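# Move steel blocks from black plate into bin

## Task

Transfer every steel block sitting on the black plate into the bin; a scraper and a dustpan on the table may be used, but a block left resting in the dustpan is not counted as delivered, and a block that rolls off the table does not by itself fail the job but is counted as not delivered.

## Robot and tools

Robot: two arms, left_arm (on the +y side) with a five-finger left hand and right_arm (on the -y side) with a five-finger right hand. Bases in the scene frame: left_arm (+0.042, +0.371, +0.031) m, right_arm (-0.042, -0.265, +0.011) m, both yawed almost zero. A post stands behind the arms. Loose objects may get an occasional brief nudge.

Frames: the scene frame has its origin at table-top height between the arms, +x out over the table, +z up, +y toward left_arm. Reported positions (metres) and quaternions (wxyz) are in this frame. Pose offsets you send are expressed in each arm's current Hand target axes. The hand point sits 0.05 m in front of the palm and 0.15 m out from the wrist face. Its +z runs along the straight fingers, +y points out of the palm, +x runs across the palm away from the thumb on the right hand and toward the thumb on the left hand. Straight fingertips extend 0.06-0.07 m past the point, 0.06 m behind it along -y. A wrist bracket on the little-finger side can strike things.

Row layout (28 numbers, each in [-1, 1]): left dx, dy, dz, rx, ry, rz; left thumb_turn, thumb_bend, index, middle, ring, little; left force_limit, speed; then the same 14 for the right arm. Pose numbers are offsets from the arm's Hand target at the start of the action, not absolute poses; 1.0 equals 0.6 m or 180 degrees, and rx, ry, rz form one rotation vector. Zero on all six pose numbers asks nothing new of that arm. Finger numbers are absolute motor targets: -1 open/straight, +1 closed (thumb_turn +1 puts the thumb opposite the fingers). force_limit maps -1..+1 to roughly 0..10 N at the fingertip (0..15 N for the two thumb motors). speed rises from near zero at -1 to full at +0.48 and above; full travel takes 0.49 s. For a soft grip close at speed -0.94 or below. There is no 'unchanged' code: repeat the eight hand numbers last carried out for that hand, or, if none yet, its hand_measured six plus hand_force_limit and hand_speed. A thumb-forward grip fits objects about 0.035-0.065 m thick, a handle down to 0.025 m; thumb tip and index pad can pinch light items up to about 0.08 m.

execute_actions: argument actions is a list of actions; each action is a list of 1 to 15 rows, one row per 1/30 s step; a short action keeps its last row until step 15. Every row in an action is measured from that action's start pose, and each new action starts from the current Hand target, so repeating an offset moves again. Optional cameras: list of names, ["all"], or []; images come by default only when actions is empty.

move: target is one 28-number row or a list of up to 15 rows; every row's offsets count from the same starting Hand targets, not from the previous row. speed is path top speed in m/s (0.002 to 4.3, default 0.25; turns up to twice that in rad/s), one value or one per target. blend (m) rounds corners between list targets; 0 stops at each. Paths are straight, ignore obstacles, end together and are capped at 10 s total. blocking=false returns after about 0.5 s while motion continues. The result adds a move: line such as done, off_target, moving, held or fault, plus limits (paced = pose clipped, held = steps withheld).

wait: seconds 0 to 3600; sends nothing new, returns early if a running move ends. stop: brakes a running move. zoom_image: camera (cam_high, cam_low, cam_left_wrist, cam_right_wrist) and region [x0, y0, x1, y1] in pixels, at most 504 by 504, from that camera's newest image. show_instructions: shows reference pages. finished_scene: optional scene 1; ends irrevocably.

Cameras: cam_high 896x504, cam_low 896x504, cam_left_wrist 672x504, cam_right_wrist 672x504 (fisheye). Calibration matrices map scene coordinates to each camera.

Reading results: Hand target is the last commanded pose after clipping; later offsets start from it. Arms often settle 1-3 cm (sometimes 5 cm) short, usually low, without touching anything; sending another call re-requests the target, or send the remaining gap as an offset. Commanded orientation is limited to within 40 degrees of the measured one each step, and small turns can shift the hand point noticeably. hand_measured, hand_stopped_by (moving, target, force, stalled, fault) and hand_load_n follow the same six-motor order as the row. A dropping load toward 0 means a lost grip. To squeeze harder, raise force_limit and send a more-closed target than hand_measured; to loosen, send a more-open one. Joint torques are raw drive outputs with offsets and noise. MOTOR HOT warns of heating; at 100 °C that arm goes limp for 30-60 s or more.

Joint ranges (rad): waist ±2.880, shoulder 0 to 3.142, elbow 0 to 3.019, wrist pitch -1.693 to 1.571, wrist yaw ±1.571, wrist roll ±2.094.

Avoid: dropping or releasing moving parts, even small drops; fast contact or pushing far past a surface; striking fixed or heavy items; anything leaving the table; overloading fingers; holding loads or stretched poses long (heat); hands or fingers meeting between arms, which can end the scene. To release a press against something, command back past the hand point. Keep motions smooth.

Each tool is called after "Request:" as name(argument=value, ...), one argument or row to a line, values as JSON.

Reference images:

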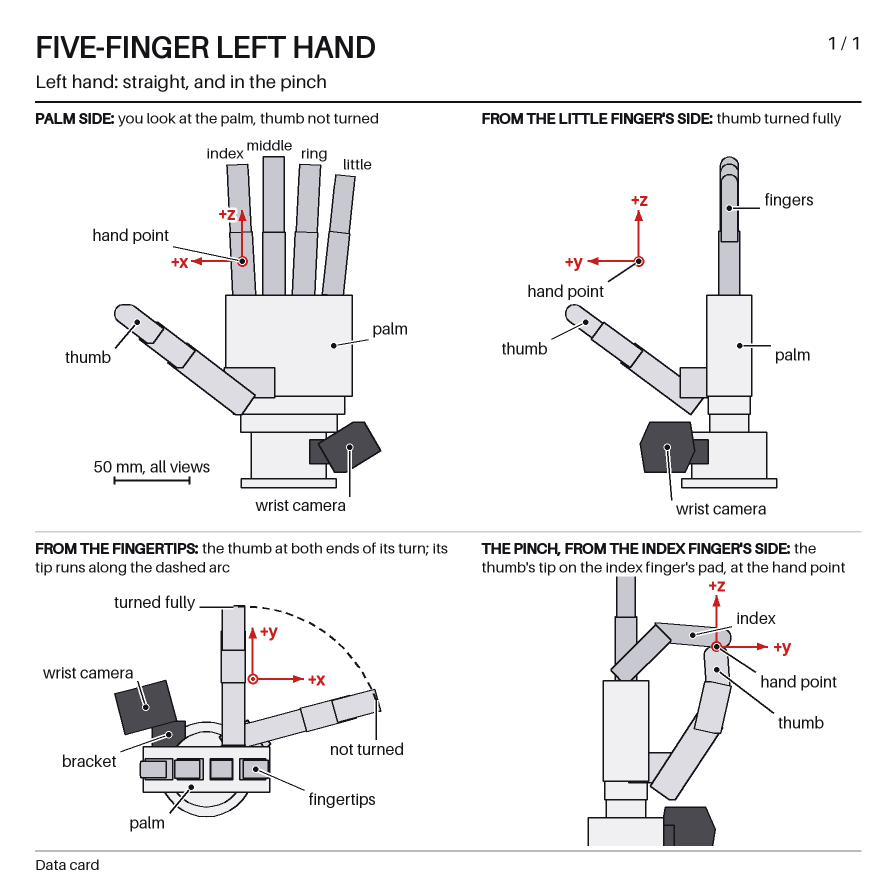

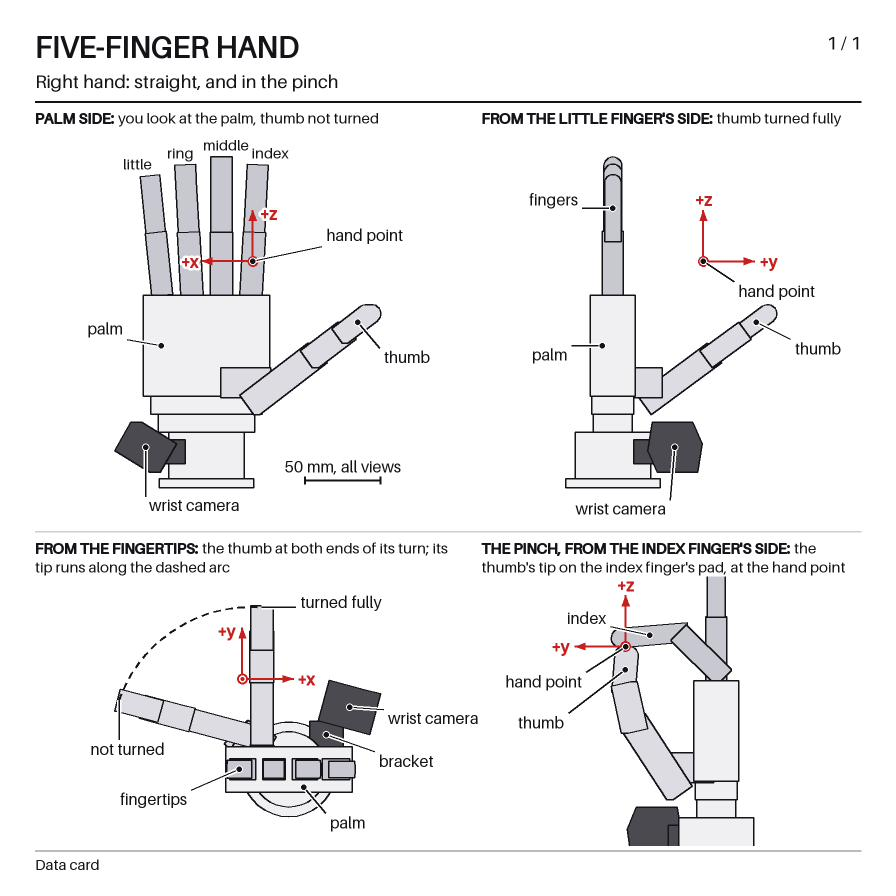

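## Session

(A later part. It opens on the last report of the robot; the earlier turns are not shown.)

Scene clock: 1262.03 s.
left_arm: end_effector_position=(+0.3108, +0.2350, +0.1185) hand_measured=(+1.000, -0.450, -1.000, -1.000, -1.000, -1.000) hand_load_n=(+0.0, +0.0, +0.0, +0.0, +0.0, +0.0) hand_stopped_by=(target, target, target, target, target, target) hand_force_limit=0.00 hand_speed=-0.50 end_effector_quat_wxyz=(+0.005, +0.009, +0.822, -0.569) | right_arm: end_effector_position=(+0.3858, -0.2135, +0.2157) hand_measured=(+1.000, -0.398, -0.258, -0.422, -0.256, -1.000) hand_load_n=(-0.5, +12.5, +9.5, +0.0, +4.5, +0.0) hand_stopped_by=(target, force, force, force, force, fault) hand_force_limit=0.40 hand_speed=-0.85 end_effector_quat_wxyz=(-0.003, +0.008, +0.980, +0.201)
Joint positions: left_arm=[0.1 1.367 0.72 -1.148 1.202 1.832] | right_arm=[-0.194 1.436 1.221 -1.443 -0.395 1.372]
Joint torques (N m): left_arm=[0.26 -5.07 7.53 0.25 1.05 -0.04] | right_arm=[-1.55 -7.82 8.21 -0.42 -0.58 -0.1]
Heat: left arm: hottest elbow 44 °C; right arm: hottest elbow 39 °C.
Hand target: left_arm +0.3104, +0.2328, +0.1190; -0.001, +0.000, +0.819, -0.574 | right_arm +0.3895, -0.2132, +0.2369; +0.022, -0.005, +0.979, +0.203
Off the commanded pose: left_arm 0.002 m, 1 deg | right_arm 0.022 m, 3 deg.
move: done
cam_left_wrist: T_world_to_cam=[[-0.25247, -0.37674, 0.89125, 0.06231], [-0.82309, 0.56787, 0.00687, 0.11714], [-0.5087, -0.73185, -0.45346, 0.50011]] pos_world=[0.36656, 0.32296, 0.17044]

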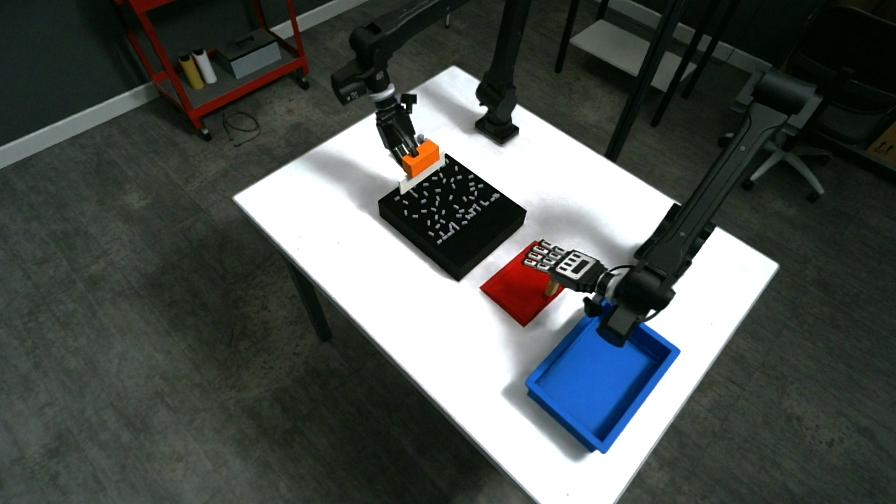

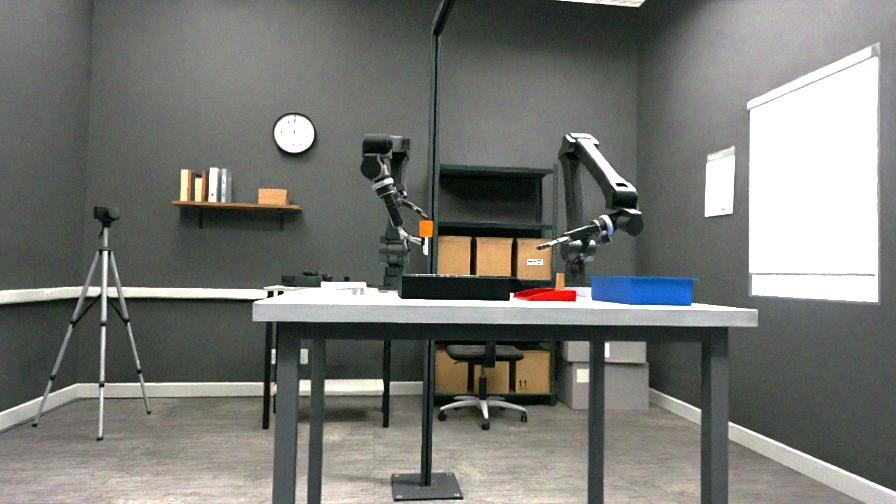

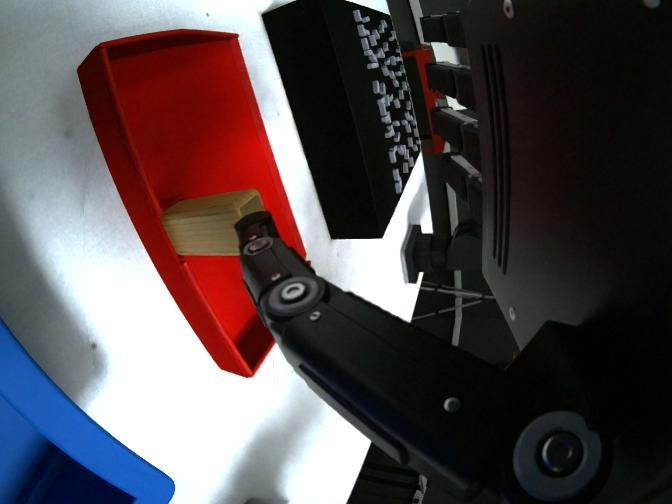

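Request:
move(
  target=[0.0163,0.0968,0.0388,0,0,0,1,-0.45,-1,-1,-1,-1,0,-0.5,0,0,0,0,0,0,1,0.1,0.3,0.3,0.3,-1,0.4,-0.85],
  speed=0.08,
  cameras=["cam_low","cam_left_wrist"],
)

Request:
zoom_image(
  camera="cam_low",
  region=[510, 200, 660, 310],
)

Scene clock: 1270.67 s.
left_arm: end_effector_position=(+0.3014, +0.2328, +0.0563) hand_measured=(+1.000, -0.450, -1.000, -1.000, -1.000, -1.000) hand_load_n=(+0.0, +0.0, +0.0, +0.0, +0.0, +0.0) hand_stopped_by=(target, target, target, target, target, target) hand_force_limit=0.00 hand_speed=-0.50 end_effector_quat_wxyz=(+0.005, +0.009, +0.822, -0.570) | right_arm: end_effector_position=(+0.3858, -0.2135, +0.2157) hand_measured=(+1.000, -0.398, -0.258, -0.422, -0.256, -1.000) hand_load_n=(-0.5, +12.5, +9.0, +0.5, +4.5, +0.0) hand_stopped_by=(target, force, force, force, force, fault) hand_force_limit=0.40 hand_speed=-0.85 end_effector_quat_wxyz=(-0.003, +0.008, +0.980, +0.201)
Joint positions: left_arm=[0.096 1.488 0.623 -0.918 1.204 1.818] | right_arm=[-0.194 1.436 1.221 -1.443 -0.395 1.372]
Joint torques (N m): left_arm=[0.38 -5.19 6.02 0.27 1.03 -0.03] | right_arm=[-1.61 -7.88 8.24 -0.42 -0.58 -0.09]
Heat: left arm: hottest elbow 42 °C; right arm: hottest elbow 39 °C.
Hand target: left_arm +0.3006, +0.2308, +0.0565; -0.001, +0.000, +0.819, -0.574 | right_arm +0.3895, -0.2132, +0.2369; +0.022, -0.005, +0.979, +0.203
Off the commanded pose: left_arm 0.002 m, 1 deg | right_arm 0.022 m, 3 deg.
move: done
cam_left_wrist: T_world_to_cam=[[-0.25172, -0.37643, 0.89159, 0.11418], [-0.82343, 0.56738, 0.00707, 0.11128], [-0.50853, -0.73238, -0.45278, 0.46563]] pos_world=[0.35716, 0.32086, 0.10824]

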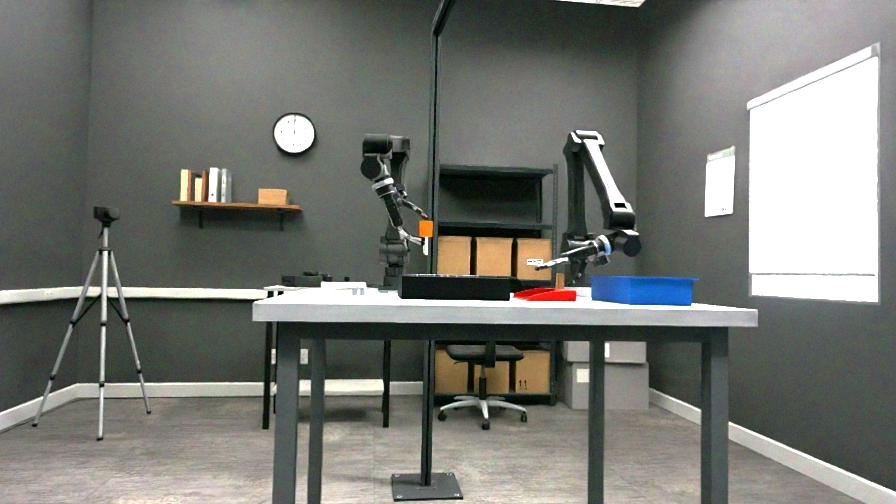

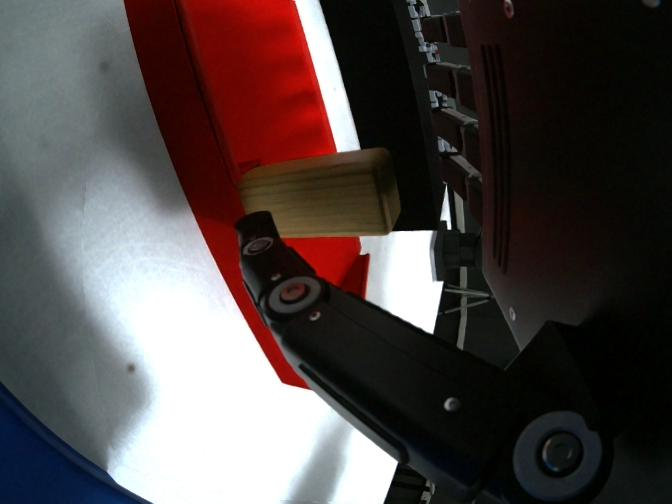

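Scaled by 3.360.

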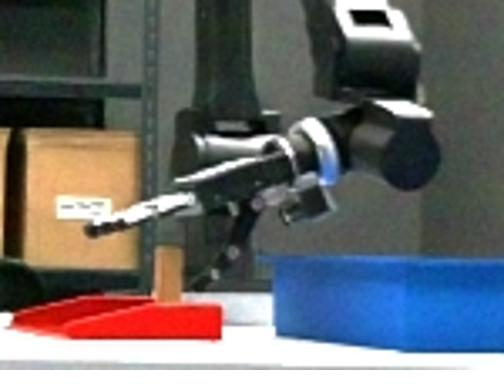

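Request:
move(
  target=[
    [0,0,0,0,0,0,1,0.3,0.5,0.5,-1,-1,-0.3,-0.85,0,0,0,0,0,0,1,0.1,0.3,0.3,0.3,-1,0.4,-0.85],
  ],
  speed=0.08,
  cameras=["cam_low","cam_left_wrist"],
)

Request:
zoom_image(
  camera="cam_low",
  region=[510, 200, 660, 310],
)

Scene clock: 1276.03 s.
left_arm: end_effector_position=(+0.3033, +0.2357, +0.0562) hand_measured=(+1.000, +0.018, -0.084, -0.098, -1.000, -1.000) hand_load_n=(+0.5, +6.5, +5.0, +3.5, +0.0, +0.0) hand_stopped_by=(target, force, force, force, target, target) hand_force_limit=-0.30 hand_speed=-0.85 end_effector_quat_wxyz=(+0.009, +0.006, +0.822, -0.570) | right_arm: end_effector_position=(+0.3858, -0.2135, +0.2157) hand_measured=(+1.000, -0.398, -0.258, -0.422, -0.256, -1.000) hand_load_n=(-1.0, +12.5, +9.5, +0.0, +4.5, +0.5) hand_stopped_by=(target, force, force, force, force, fault) hand_force_limit=0.40 hand_speed=-0.85 end_effector_quat_wxyz=(-0.003, +0.008, +0.980, +0.201)
Joint positions: left_arm=[0.106 1.488 0.623 -0.917 1.204 1.82] | right_arm=[-0.194 1.436 1.221 -1.443 -0.395 1.372]
Joint torques (N m): left_arm=[0.38 -5.48 5.94 0.29 1.04 -0.04] | right_arm=[-1.49 -7.88 8.23 -0.43 -0.59 -0.1]
Heat: left arm: hottest elbow 42 °C; right arm: hottest elbow 39 °C.
Hand target: left_arm +0.3006, +0.2308, +0.0565; -0.001, +0.000, +0.819, -0.574 | right_arm +0.3895, -0.2132, +0.2369; +0.022, -0.005, +0.979, +0.203
Off the commanded pose: left_arm 0.006 m, 1 deg | right_arm 0.022 m, 3 deg.
move: done
cam_left_wrist: T_world_to_cam=[[-0.25049, -0.3791, 0.89081, 0.11613], [-0.82917, 0.55897, 0.00473, 0.11509], [-0.49973, -0.73745, -0.45436, 0.46711]] pos_world=[0.35794, 0.32417, 0.10824]

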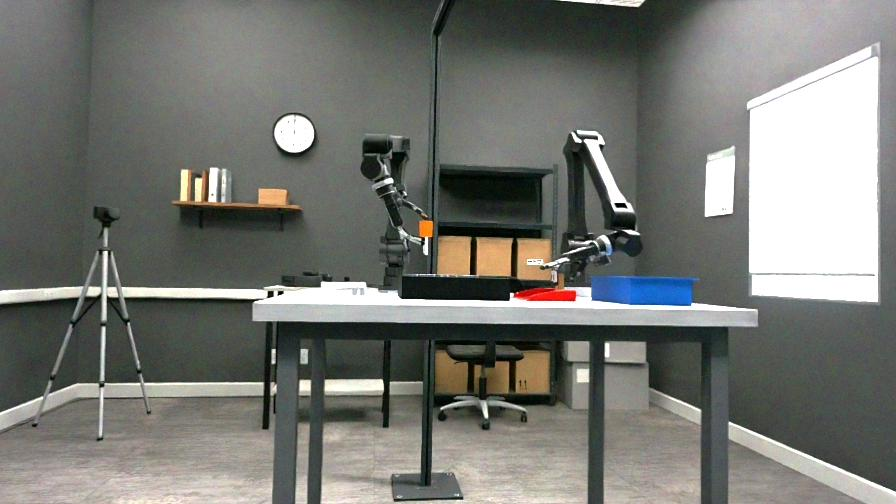

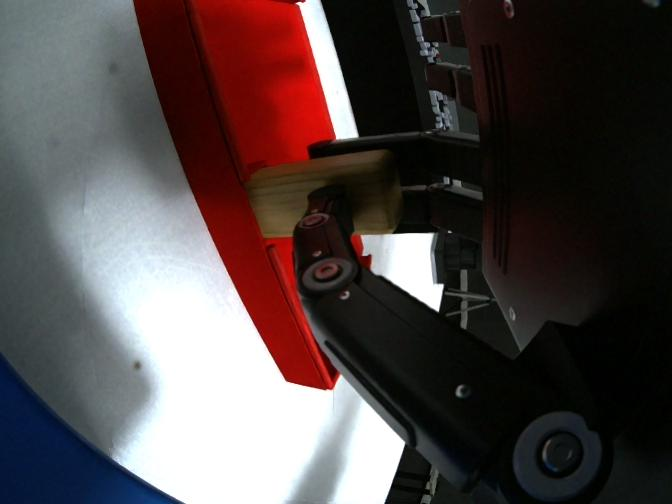

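Scaled by 3.360.

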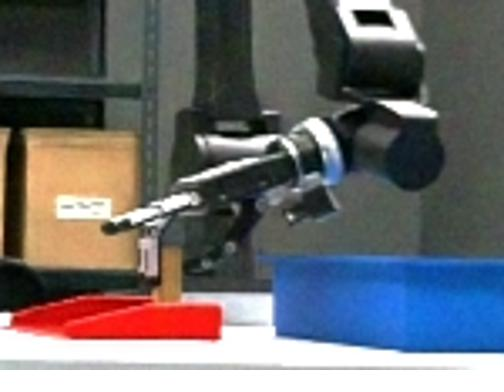

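Request:
move(
  target=[
    [0,0,0,0,0,0,1,0.5,0.7,0.7,-1,-1,0.6,-0.8,0,0,0,0,0,0,1,0.1,0.3,0.3,0.3,-1,0.4,-0.85],
  ],
  speed=0.08,
)

Request:
move(
  target=[
    [0,-0.047,-0.0171,0,0,0,1,0.5,0.7,0.7,-1,-1,0.6,-0.8,0,0,0,0,0,0,1,0.1,0.3,0.3,0.3,-1,0.4,-0.85],
  ],
  speed=0.05,
  cameras=["cam_high","cam_low","cam_left_wrist"],
)

Request:
zoom_image(
  camera="cam_low",
  region=[510, 200, 660, 310],
)

Scene clock: 1282.43 s.
left_arm: end_effector_position=(+0.3031, +0.2353, +0.0562) hand_measured=(+1.000, +0.040, -0.070, -0.066, -1.000, -1.000) hand_load_n=(+1.0, +13.0, +7.5, +13.0, +0.0, +0.0) hand_stopped_by=(target, force, force, force, target, target) hand_force_limit=0.60 hand_speed=-0.80 end_effector_quat_wxyz=(+0.009, +0.006, +0.822, -0.570) | right_arm: end_effector_position=(+0.3858, -0.2135, +0.2157) hand_measured=(+1.000, -0.398, -0.258, -0.422, -0.256, -1.000) hand_load_n=(-0.5, +12.5, +9.0, +0.0, +4.5, +0.0) hand_stopped_by=(target, force, force, force, force, fault) hand_force_limit=0.40 hand_speed=-0.85 end_effector_quat_wxyz=(-0.003, +0.008, +0.980, +0.201)
Joint positions: left_arm=[0.105 1.488 0.623 -0.917 1.204 1.82] | right_arm=[-0.194 1.436 1.221 -1.443 -0.395 1.372]
Joint torques (N m): left_arm=[0.26 -5.54 6.01 0.2 1.02 -0.04] | right_arm=[-1.49 -7.88 8.23 -0.4 -0.58 -0.09]
Heat: left arm: hottest elbow 41 °C; right arm: hottest elbow 39 °C.
Hand target: left_arm +0.3006, +0.2308, +0.0565; -0.001, +0.000, +0.819, -0.574 | right_arm +0.3895, -0.2132, +0.2369; +0.022, -0.005, +0.979, +0.203
Off the commanded pose: left_arm 0.005 m, 1 deg | right_arm 0.022 m, 3 deg.
move: done

Scene clock: 1283.90 s.
left_arm: end_effector_position=(+0.2899, +0.2320, +0.0698) hand_measured=(+1.000, +0.040, -0.070, -0.066, -1.000, -1.000) hand_load_n=(+1.5, +12.0, +7.5, +12.0, +0.0, +0.0) hand_stopped_by=(target, force, force, force, target, target) hand_force_limit=0.60 hand_speed=-0.80 end_effector_quat_wxyz=(-0.010, +0.000, +0.822, -0.570) | right_arm: end_effector_position=(+0.3858, -0.2135, +0.2157) hand_measured=(+1.000, -0.398, -0.258, -0.422, -0.256, -1.000) hand_load_n=(-0.5, +12.5, +9.5, +0.0, +4.5, +0.0) hand_stopped_by=(target, force, force, force, force, fault) hand_force_limit=0.40 hand_speed=-0.85 end_effector_quat_wxyz=(-0.003, +0.008, +0.980, +0.201)
Joint positions: left_arm=[0.094 1.447 0.623 -0.996 1.201 1.82] | right_arm=[-0.194 1.436 1.221 -1.443 -0.395 1.372]
Joint torques (N m): left_arm=[0.44 -8.12 8.92 -1.02 1.15 -0.06] | right_arm=[-1.55 -7.94 8.25 -0.4 -0.58 -0.1]
Heat: left arm: hottest elbow 41 °C; right arm: hottest elbow 39 °C.
Hand target: left_arm +0.3006, +0.2308, +0.0865; -0.001, +0.000, +0.819, -0.574 | right_arm +0.3895, -0.2132, +0.2369; +0.022, -0.005, +0.979, +0.203
Off the commanded pose: left_arm 0.020 m, 1 deg | right_arm 0.022 m, 3 deg.
move: off_target (left_arm)
cam_left_wrist: T_world_to_cam=[[-0.22099, -0.37585, 0.89994, 0.08937], [-0.82109, 0.56964, 0.03628, 0.09899], [-0.52629, -0.73092, -0.4345, 0.46867]] pos_world=[0.34768, 0.31976, 0.11962]

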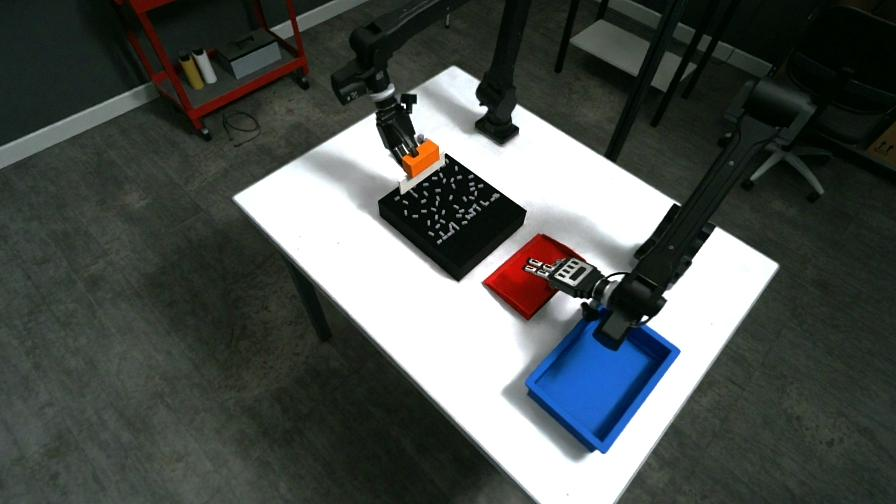

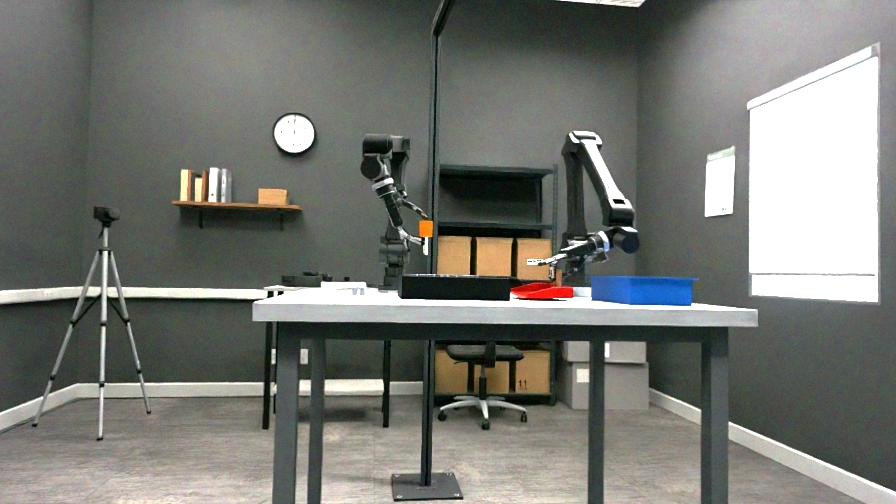

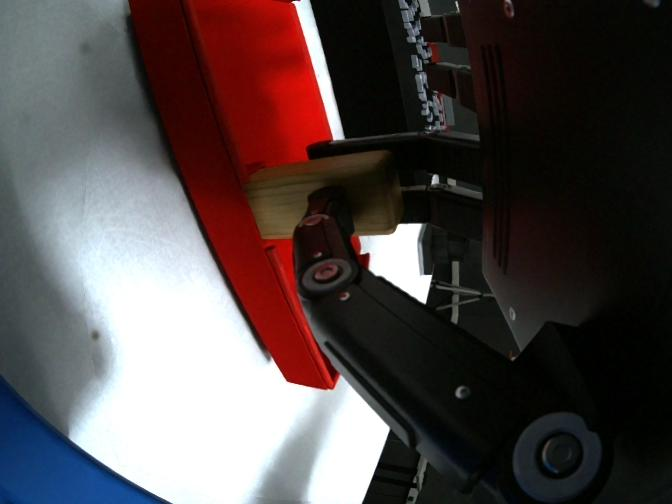

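Scaled by 3.360.

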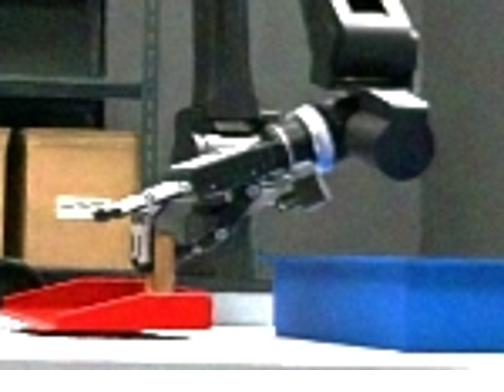

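Request:
move(
  target=[
    [-0.0167,-0.1308,-0.0476,0,0,0,1,0.5,0.7,0.7,0.9,0.9,0.6,-0.8,0,0,0,0,0,0,1,0.1,0.3,0.3,0.3,-1,0.4,-0.85],
    [-0.0407,-0.1968,0.1338,0,0,0,1,0.5,0.7,0.7,0.9,0.9,0.6,-0.8,0,0,0,0,0,0,1,0.1,0.3,0.3,0.3,-1,0.4,-0.85],
  ],
  speed=0.08,
  cameras=["all"],
)

Request:
zoom_image(
  camera="cam_low",
  region=[390, 200, 610, 310],
)

Request:
zoom_image(
  camera="cam_high",
  region=[370, 130, 610, 340],
)

Scene clock: 1309.57 s.
left_arm: end_effector_position=(+0.3174, +0.1199, +0.1490) hand_measured=(+1.000, +0.040, -0.070, -0.066, +0.900, +0.900) hand_load_n=(+1.5, +12.0, +8.0, +12.0, +0.0, +0.0) hand_stopped_by=(target, force, force, force, target, target) hand_force_limit=0.60 hand_speed=-0.80 end_effector_quat_wxyz=(-0.021, -0.012, +0.828, -0.560) | right_arm: end_effector_position=(+0.3858, -0.2135, +0.2157) hand_measured=(+1.000, -0.398, -0.258, -0.422, -0.256, -1.000) hand_load_n=(-0.5, +13.0, +9.5, +0.0, +4.5, +0.0) hand_stopped_by=(target, force, force, force, force, fault) hand_force_limit=0.40 hand_speed=-0.85 end_effector_quat_wxyz=(-0.003, +0.008, +0.980, +0.201)
Joint positions: left_arm=[-0.271 1.241 0.677 -0.427 1.112 0.889] | right_arm=[-0.194 1.436 1.221 -1.443 -0.395 1.372]
Joint torques (N m): left_arm=[0.38 -8.82 10.58 2.17 0.95 -0.11] | right_arm=[-1.44 -7.82 8.25 -0.43 -0.58 -0.1]
Heat: left arm: hottest elbow 41 °C; right arm: hottest elbow 39 °C.
Hand target: left_arm +0.3249, +0.1150, +0.1701; -0.001, +0.000, +0.819, -0.574 | right_arm +0.3895, -0.2132, +0.2369; +0.022, -0.005, +0.979, +0.203
Off the commanded pose: left_arm 0.023 m, 3 deg | right_arm 0.022 m, 3 deg.
move: off_target (left_arm)
cam_left_wrist: T_world_to_cam=[[-0.18984, -0.39746, 0.89777, -0.02501], [-0.82331, 0.56262, 0.07499, 0.17836], [-0.5349, -0.7249, -0.43404, 0.43763]] pos_world=[0.37619, 0.20695, 0.19903]
cam_right_wrist: T_world_to_cam=[[-0.27045, 0.89539, 0.35375, 0.21922], [0.82709, 0.02804, 0.56137, -0.43609], [0.49273, 0.44441, -0.74815, 0.18125]] pos_world=[0.33067, -0.26461, 0.30286]

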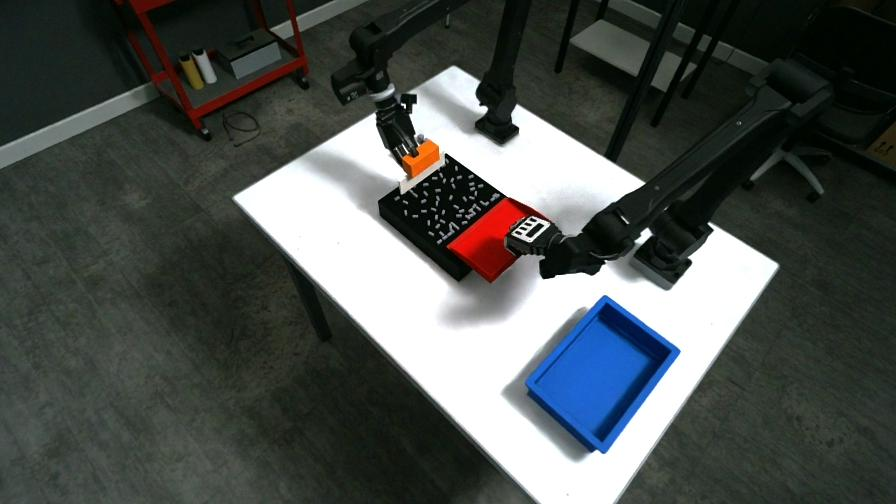

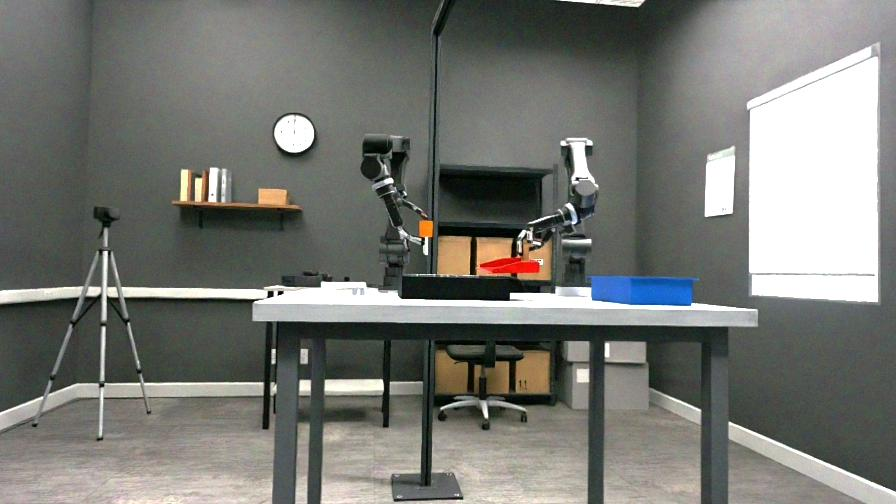

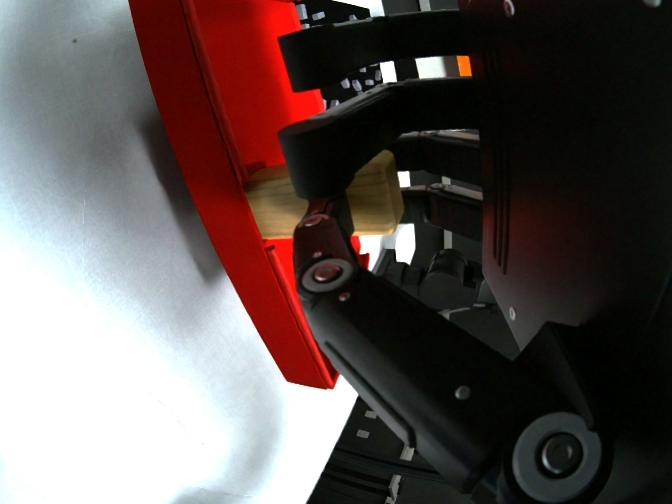

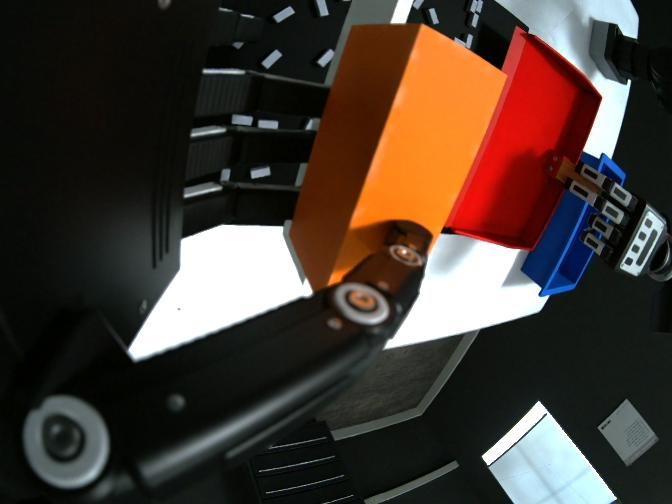

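Scaled by 2.291.

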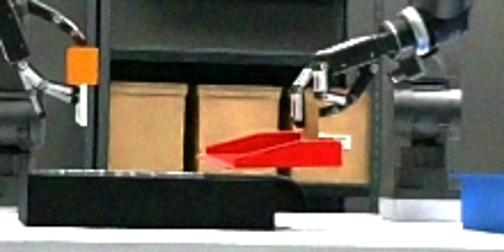

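Scaled by 2.100.

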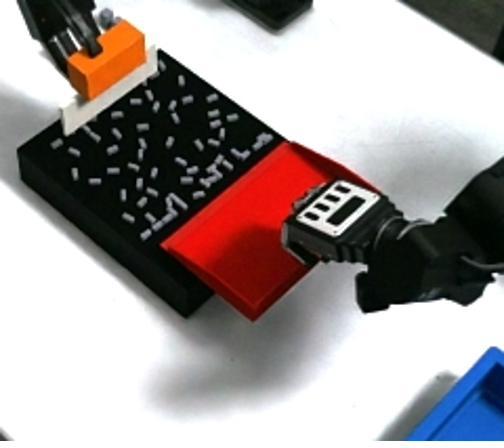

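Request:
move(
  target=[
    [0.0167,0.0197,0.0338,0,-0.0076,0.0209,1,0.5,0.7,0.7,0.9,0.9,0.6,-0.8,0,0,0,0,0,0,1,0.1,0.3,0.3,0.3,-1,0.4,-0.85],
  ],
  speed=0.06,
  cameras=["cam_high","cam_low","cam_left_wrist"],
)

Request:
zoom_image(
  camera="cam_low",
  region=[390, 220, 570, 310],
)

Request:
zoom_image(
  camera="cam_high",
  region=[370, 130, 610, 340],
)

Scene clock: 1320.37 s.
left_arm: end_effector_position=(+0.3061, +0.1058, +0.1300) hand_measured=(+1.000, +0.040, -0.070, -0.066, +0.900, +0.900) hand_load_n=(+1.5, +12.0, +8.0, +12.5, +0.5, +0.0) hand_stopped_by=(target, force, force, force, target, target) hand_force_limit=0.60 hand_speed=-0.80 end_effector_quat_wxyz=(+0.006, +0.008, +0.829, -0.559) | right_arm: end_effector_position=(+0.3858, -0.2135, +0.2157) hand_measured=(+1.000, -0.398, -0.258, -0.422, -0.256, -1.000) hand_load_n=(-0.5, +12.5, +9.5, +0.0, +4.5, +0.0) hand_stopped_by=(target, force, force, force, force, fault) hand_force_limit=0.40 hand_speed=-0.85 end_effector_quat_wxyz=(-0.003, +0.008, +0.980, +0.201)
Joint positions: left_arm=[-0.334 1.222 0.593 -0.237 1.055 0.817] | right_arm=[-0.194 1.436 1.221 -1.443 -0.395 1.372]
Joint torques (N m): left_arm=[0.21 -7.88 10.47 2.48 0.84 -0.09] | right_arm=[-1.55 -7.88 8.21 -0.46 -0.58 -0.1]
Heat: left arm: hottest elbow 41 °C; right arm: hottest elbow 39 °C.
Hand target: left_arm +0.3149, +0.1000, +0.1521; +0.028, +0.020, +0.818, -0.574 | right_arm +0.3895, -0.2132, +0.2369; +0.022, -0.005, +0.979, +0.203
Off the commanded pose: left_arm 0.024 m, 4 deg | right_arm 0.022 m, 3 deg.
move: off_target (left_arm)
cam_left_wrist: T_world_to_cam=[[-0.25001, -0.40111, 0.88125, 0.00524], [-0.82551, 0.56395, 0.02249, 0.18573], [-0.506, -0.72186, -0.47211, 0.40893]] pos_world=[0.36155, 0.19255, 0.18427]

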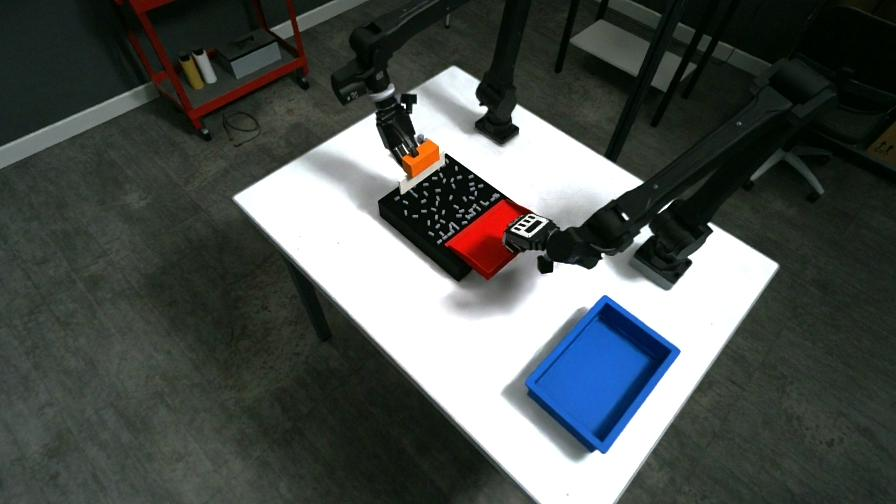

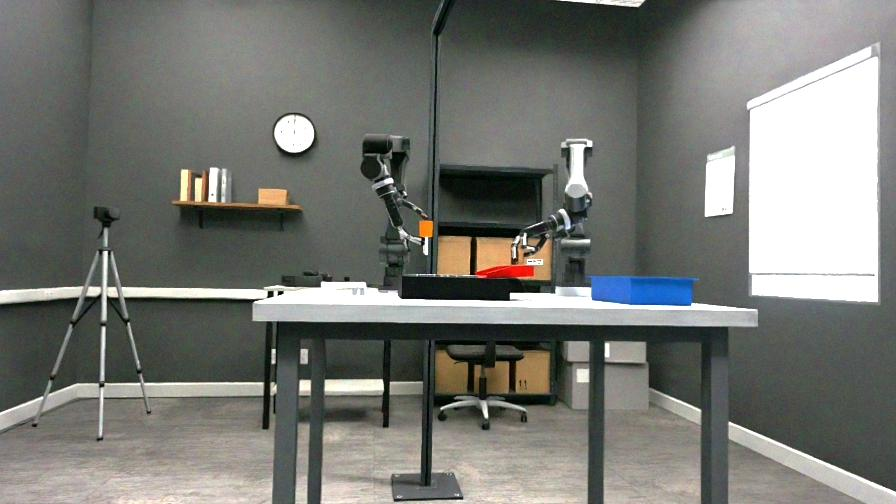

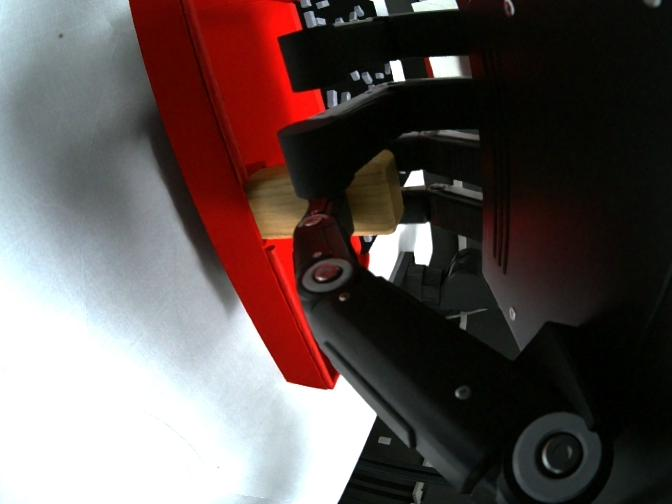

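Scaled by 2.800.

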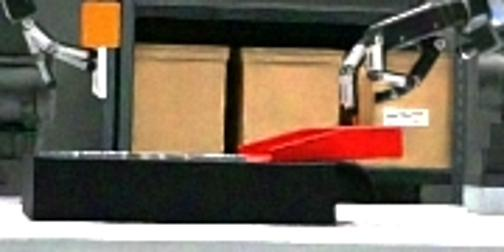

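Scaled by 2.100.

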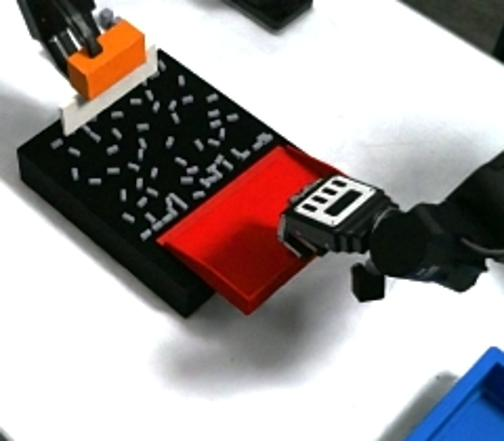

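Request:
move(
  target=[
    [0,0.0157,0.0057,0,0,0,1,0.5,0.7,0.7,0.9,0.9,0.6,-0.8,0,0,0,0,0,0,1,0.1,0.3,0.3,0.3,-1,0.4,-0.85],
  ],
  speed=0.05,
  cameras=["cam_high","cam_low"],
)

Request:
zoom_image(
  camera="cam_low",
  region=[440, 240, 550, 300],
)

Request:
zoom_image(
  camera="cam_high",
  region=[420, 170, 540, 290],
)

Scene clock: 1328.20 s.
left_arm: end_effector_position=(+0.3063, +0.1055, +0.1275) hand_measured=(+1.000, +0.040, -0.070, -0.066, +0.900, +0.900) hand_load_n=(+1.0, +12.0, +7.5, +12.5, +0.0, +0.0) hand_stopped_by=(target, force, force, force, target, target) hand_force_limit=0.60 hand_speed=-0.80 end_effector_quat_wxyz=(+0.012, +0.010, +0.827, -0.561) | right_arm: end_effector_position=(+0.3858, -0.2135, +0.2157) hand_measured=(+1.000, -0.398, -0.258, -0.422, -0.256, -1.000) hand_load_n=(-0.5, +12.5, +9.0, +0.0, +4.5, +0.0) hand_stopped_by=(target, force, force, force, force, fault) hand_force_limit=0.40 hand_speed=-0.85 end_effector_quat_wxyz=(-0.003, +0.008, +0.980, +0.201)
Joint positions: left_arm=[-0.334 1.222 0.579 -0.203 1.055 0.81] | right_arm=[-0.194 1.436 1.221 -1.443 -0.395 1.372]
Joint torques (N m): left_arm=[0.56 -5.89 10.29 2.55 0.83 -0.05] | right_arm=[-1.49 -7.88 8.23 -0.43 -0.59 -0.09]
Heat: left arm: hottest elbow 41 °C; right arm: hottest elbow 39 °C.
Hand target: left_arm +0.3156, +0.1000, +0.1421; +0.028, +0.020, +0.818, -0.574 | right_arm +0.3895, -0.2132, +0.2369; +0.022, -0.005, +0.979, +0.203
Off the commanded pose: left_arm 0.018 m, 3 deg | right_arm 0.022 m, 3 deg.
move: off_target (left_arm)

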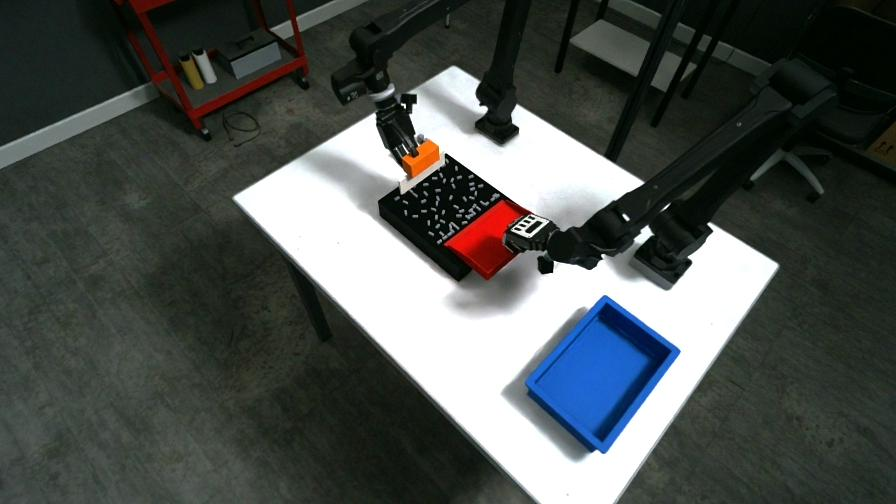

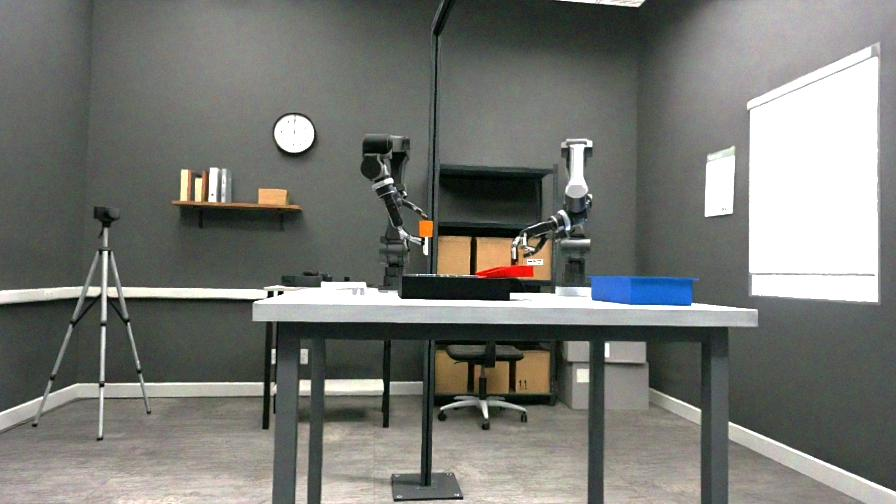

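Scaled by 4.582.

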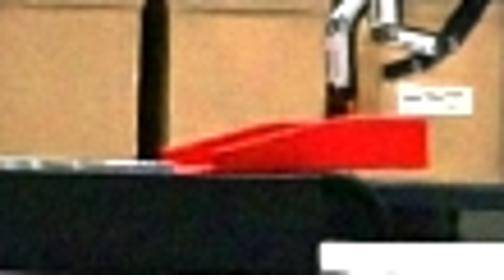

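Scaled by 4.200.

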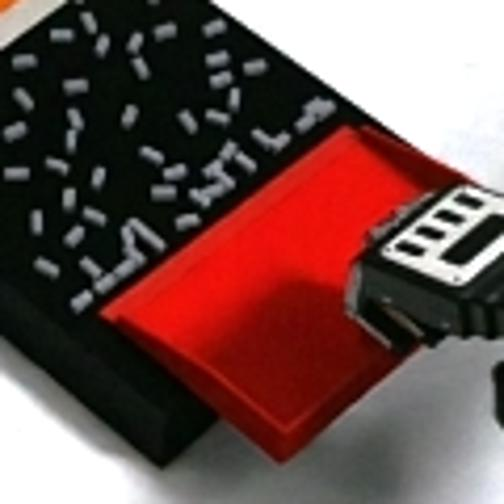

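Request:
move(
  target=[
    [0,0.0063,0.0023,0,0,0,1,0.5,0.7,0.7,0.9,0.9,0.6,-0.8,0.1552,-0.1025,-0.023,0,-0.0265,0.0612,1,0.1,0.3,0.3,0.3,-1,0.4,-0.85],
  ],
  speed=0.12,
  cameras=["cam_high","cam_low","cam_right_wrist"],
)

Request:
zoom_image(
  camera="cam_high",
  region=[370, 120, 550, 290],
)

Request:
zoom_image(
  camera="cam_low",
  region=[390, 200, 550, 310],
)

Scene clock: 1349.47 s.
left_arm: end_effector_position=(+0.3069, +0.1055, +0.1272) hand_measured=(+1.000, +0.040, -0.070, -0.066, +0.900, +0.900) hand_load_n=(+1.5, +12.0, +8.0, +12.5, +0.0, +0.0) hand_stopped_by=(target, force, force, force, target, target) hand_force_limit=0.60 hand_speed=-0.80 end_effector_quat_wxyz=(+0.014, +0.008, +0.826, -0.563) | right_arm: end_effector_position=(+0.2960, -0.2749, +0.2075) hand_measured=(+1.000, -0.398, -0.258, -0.422, -0.256, -1.000) hand_load_n=(-0.5, +12.5, +9.0, +0.0, +4.5, +0.0) hand_stopped_by=(target, force, force, force, force, fault) hand_force_limit=0.40 hand_speed=-0.85 end_effector_quat_wxyz=(+0.025, +0.107, +0.973, +0.202)
Joint positions: left_arm=[-0.332 1.222 0.574 -0.188 1.055 0.8] | right_arm=[-0.44 1.186 0.967 -1.443 -0.401 1.329]
Joint torques (N m): left_arm=[0.38 -5.25 10.26 2.61 0.83 -0.03] | right_arm=[-2.08 -4.48 7.38 -0.47 -0.59 -0.08]
Heat: left arm: hottest elbow 39 °C; right arm: hottest elbow 40 °C.
Hand target: left_arm +0.3159, +0.1000, +0.1381; +0.028, +0.020, +0.818, -0.574 | right_arm +0.2970, -0.2751, +0.2209; +0.043, +0.098, +0.973, +0.204
Off the commanded pose: left_arm 0.015 m, 3 deg | right_arm 0.013 m, 2 deg.
move: off_target (left_arm, right_arm)
cam_right_wrist: T_world_to_cam=[[-0.08644, 0.93043, 0.35612, 0.20748], [0.80676, -0.14435, 0.57297, -0.39925], [0.58452, 0.33683, -0.73816, 0.18786]] pos_world=[0.23022, -0.31395, 0.29354]

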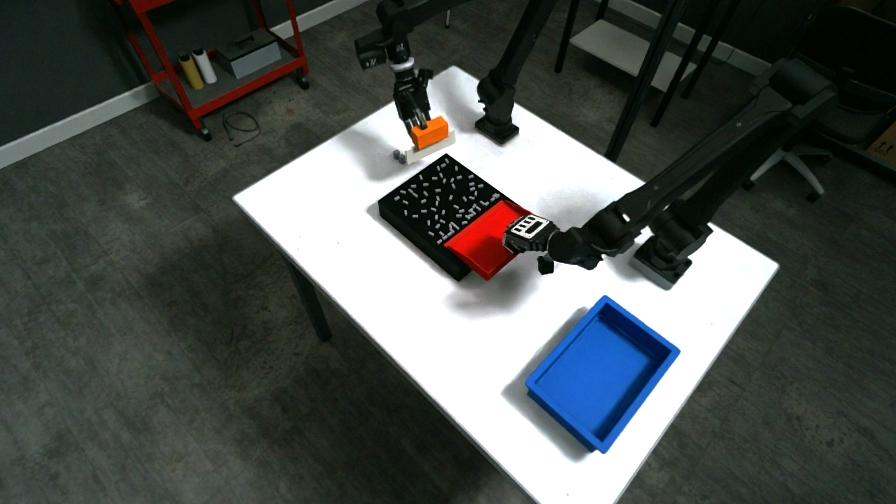

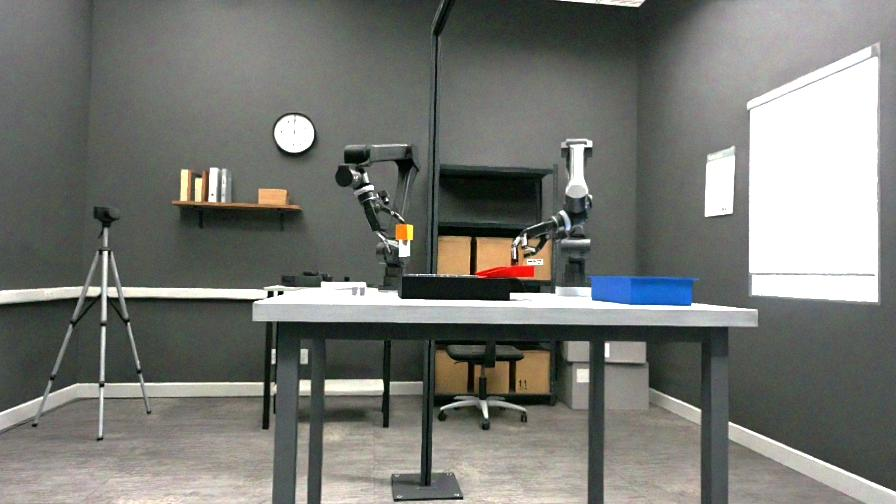

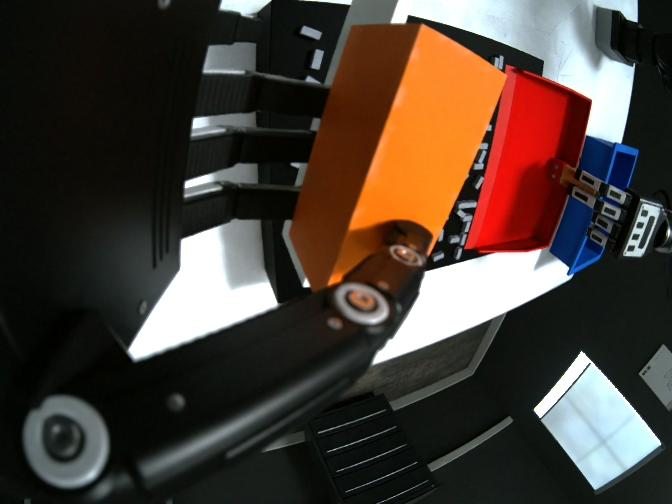

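Scaled by 2.800.

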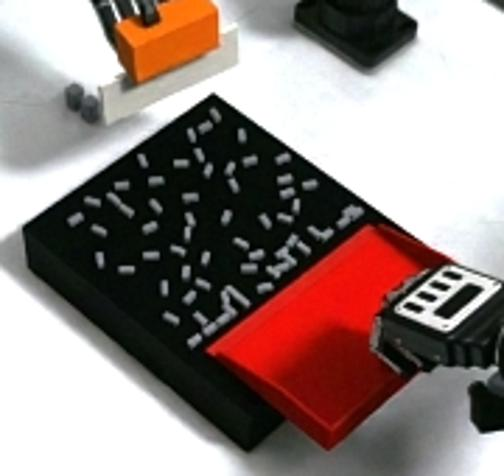

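Scaled by 3.150.

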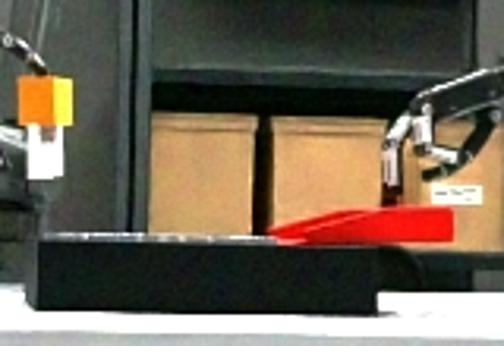

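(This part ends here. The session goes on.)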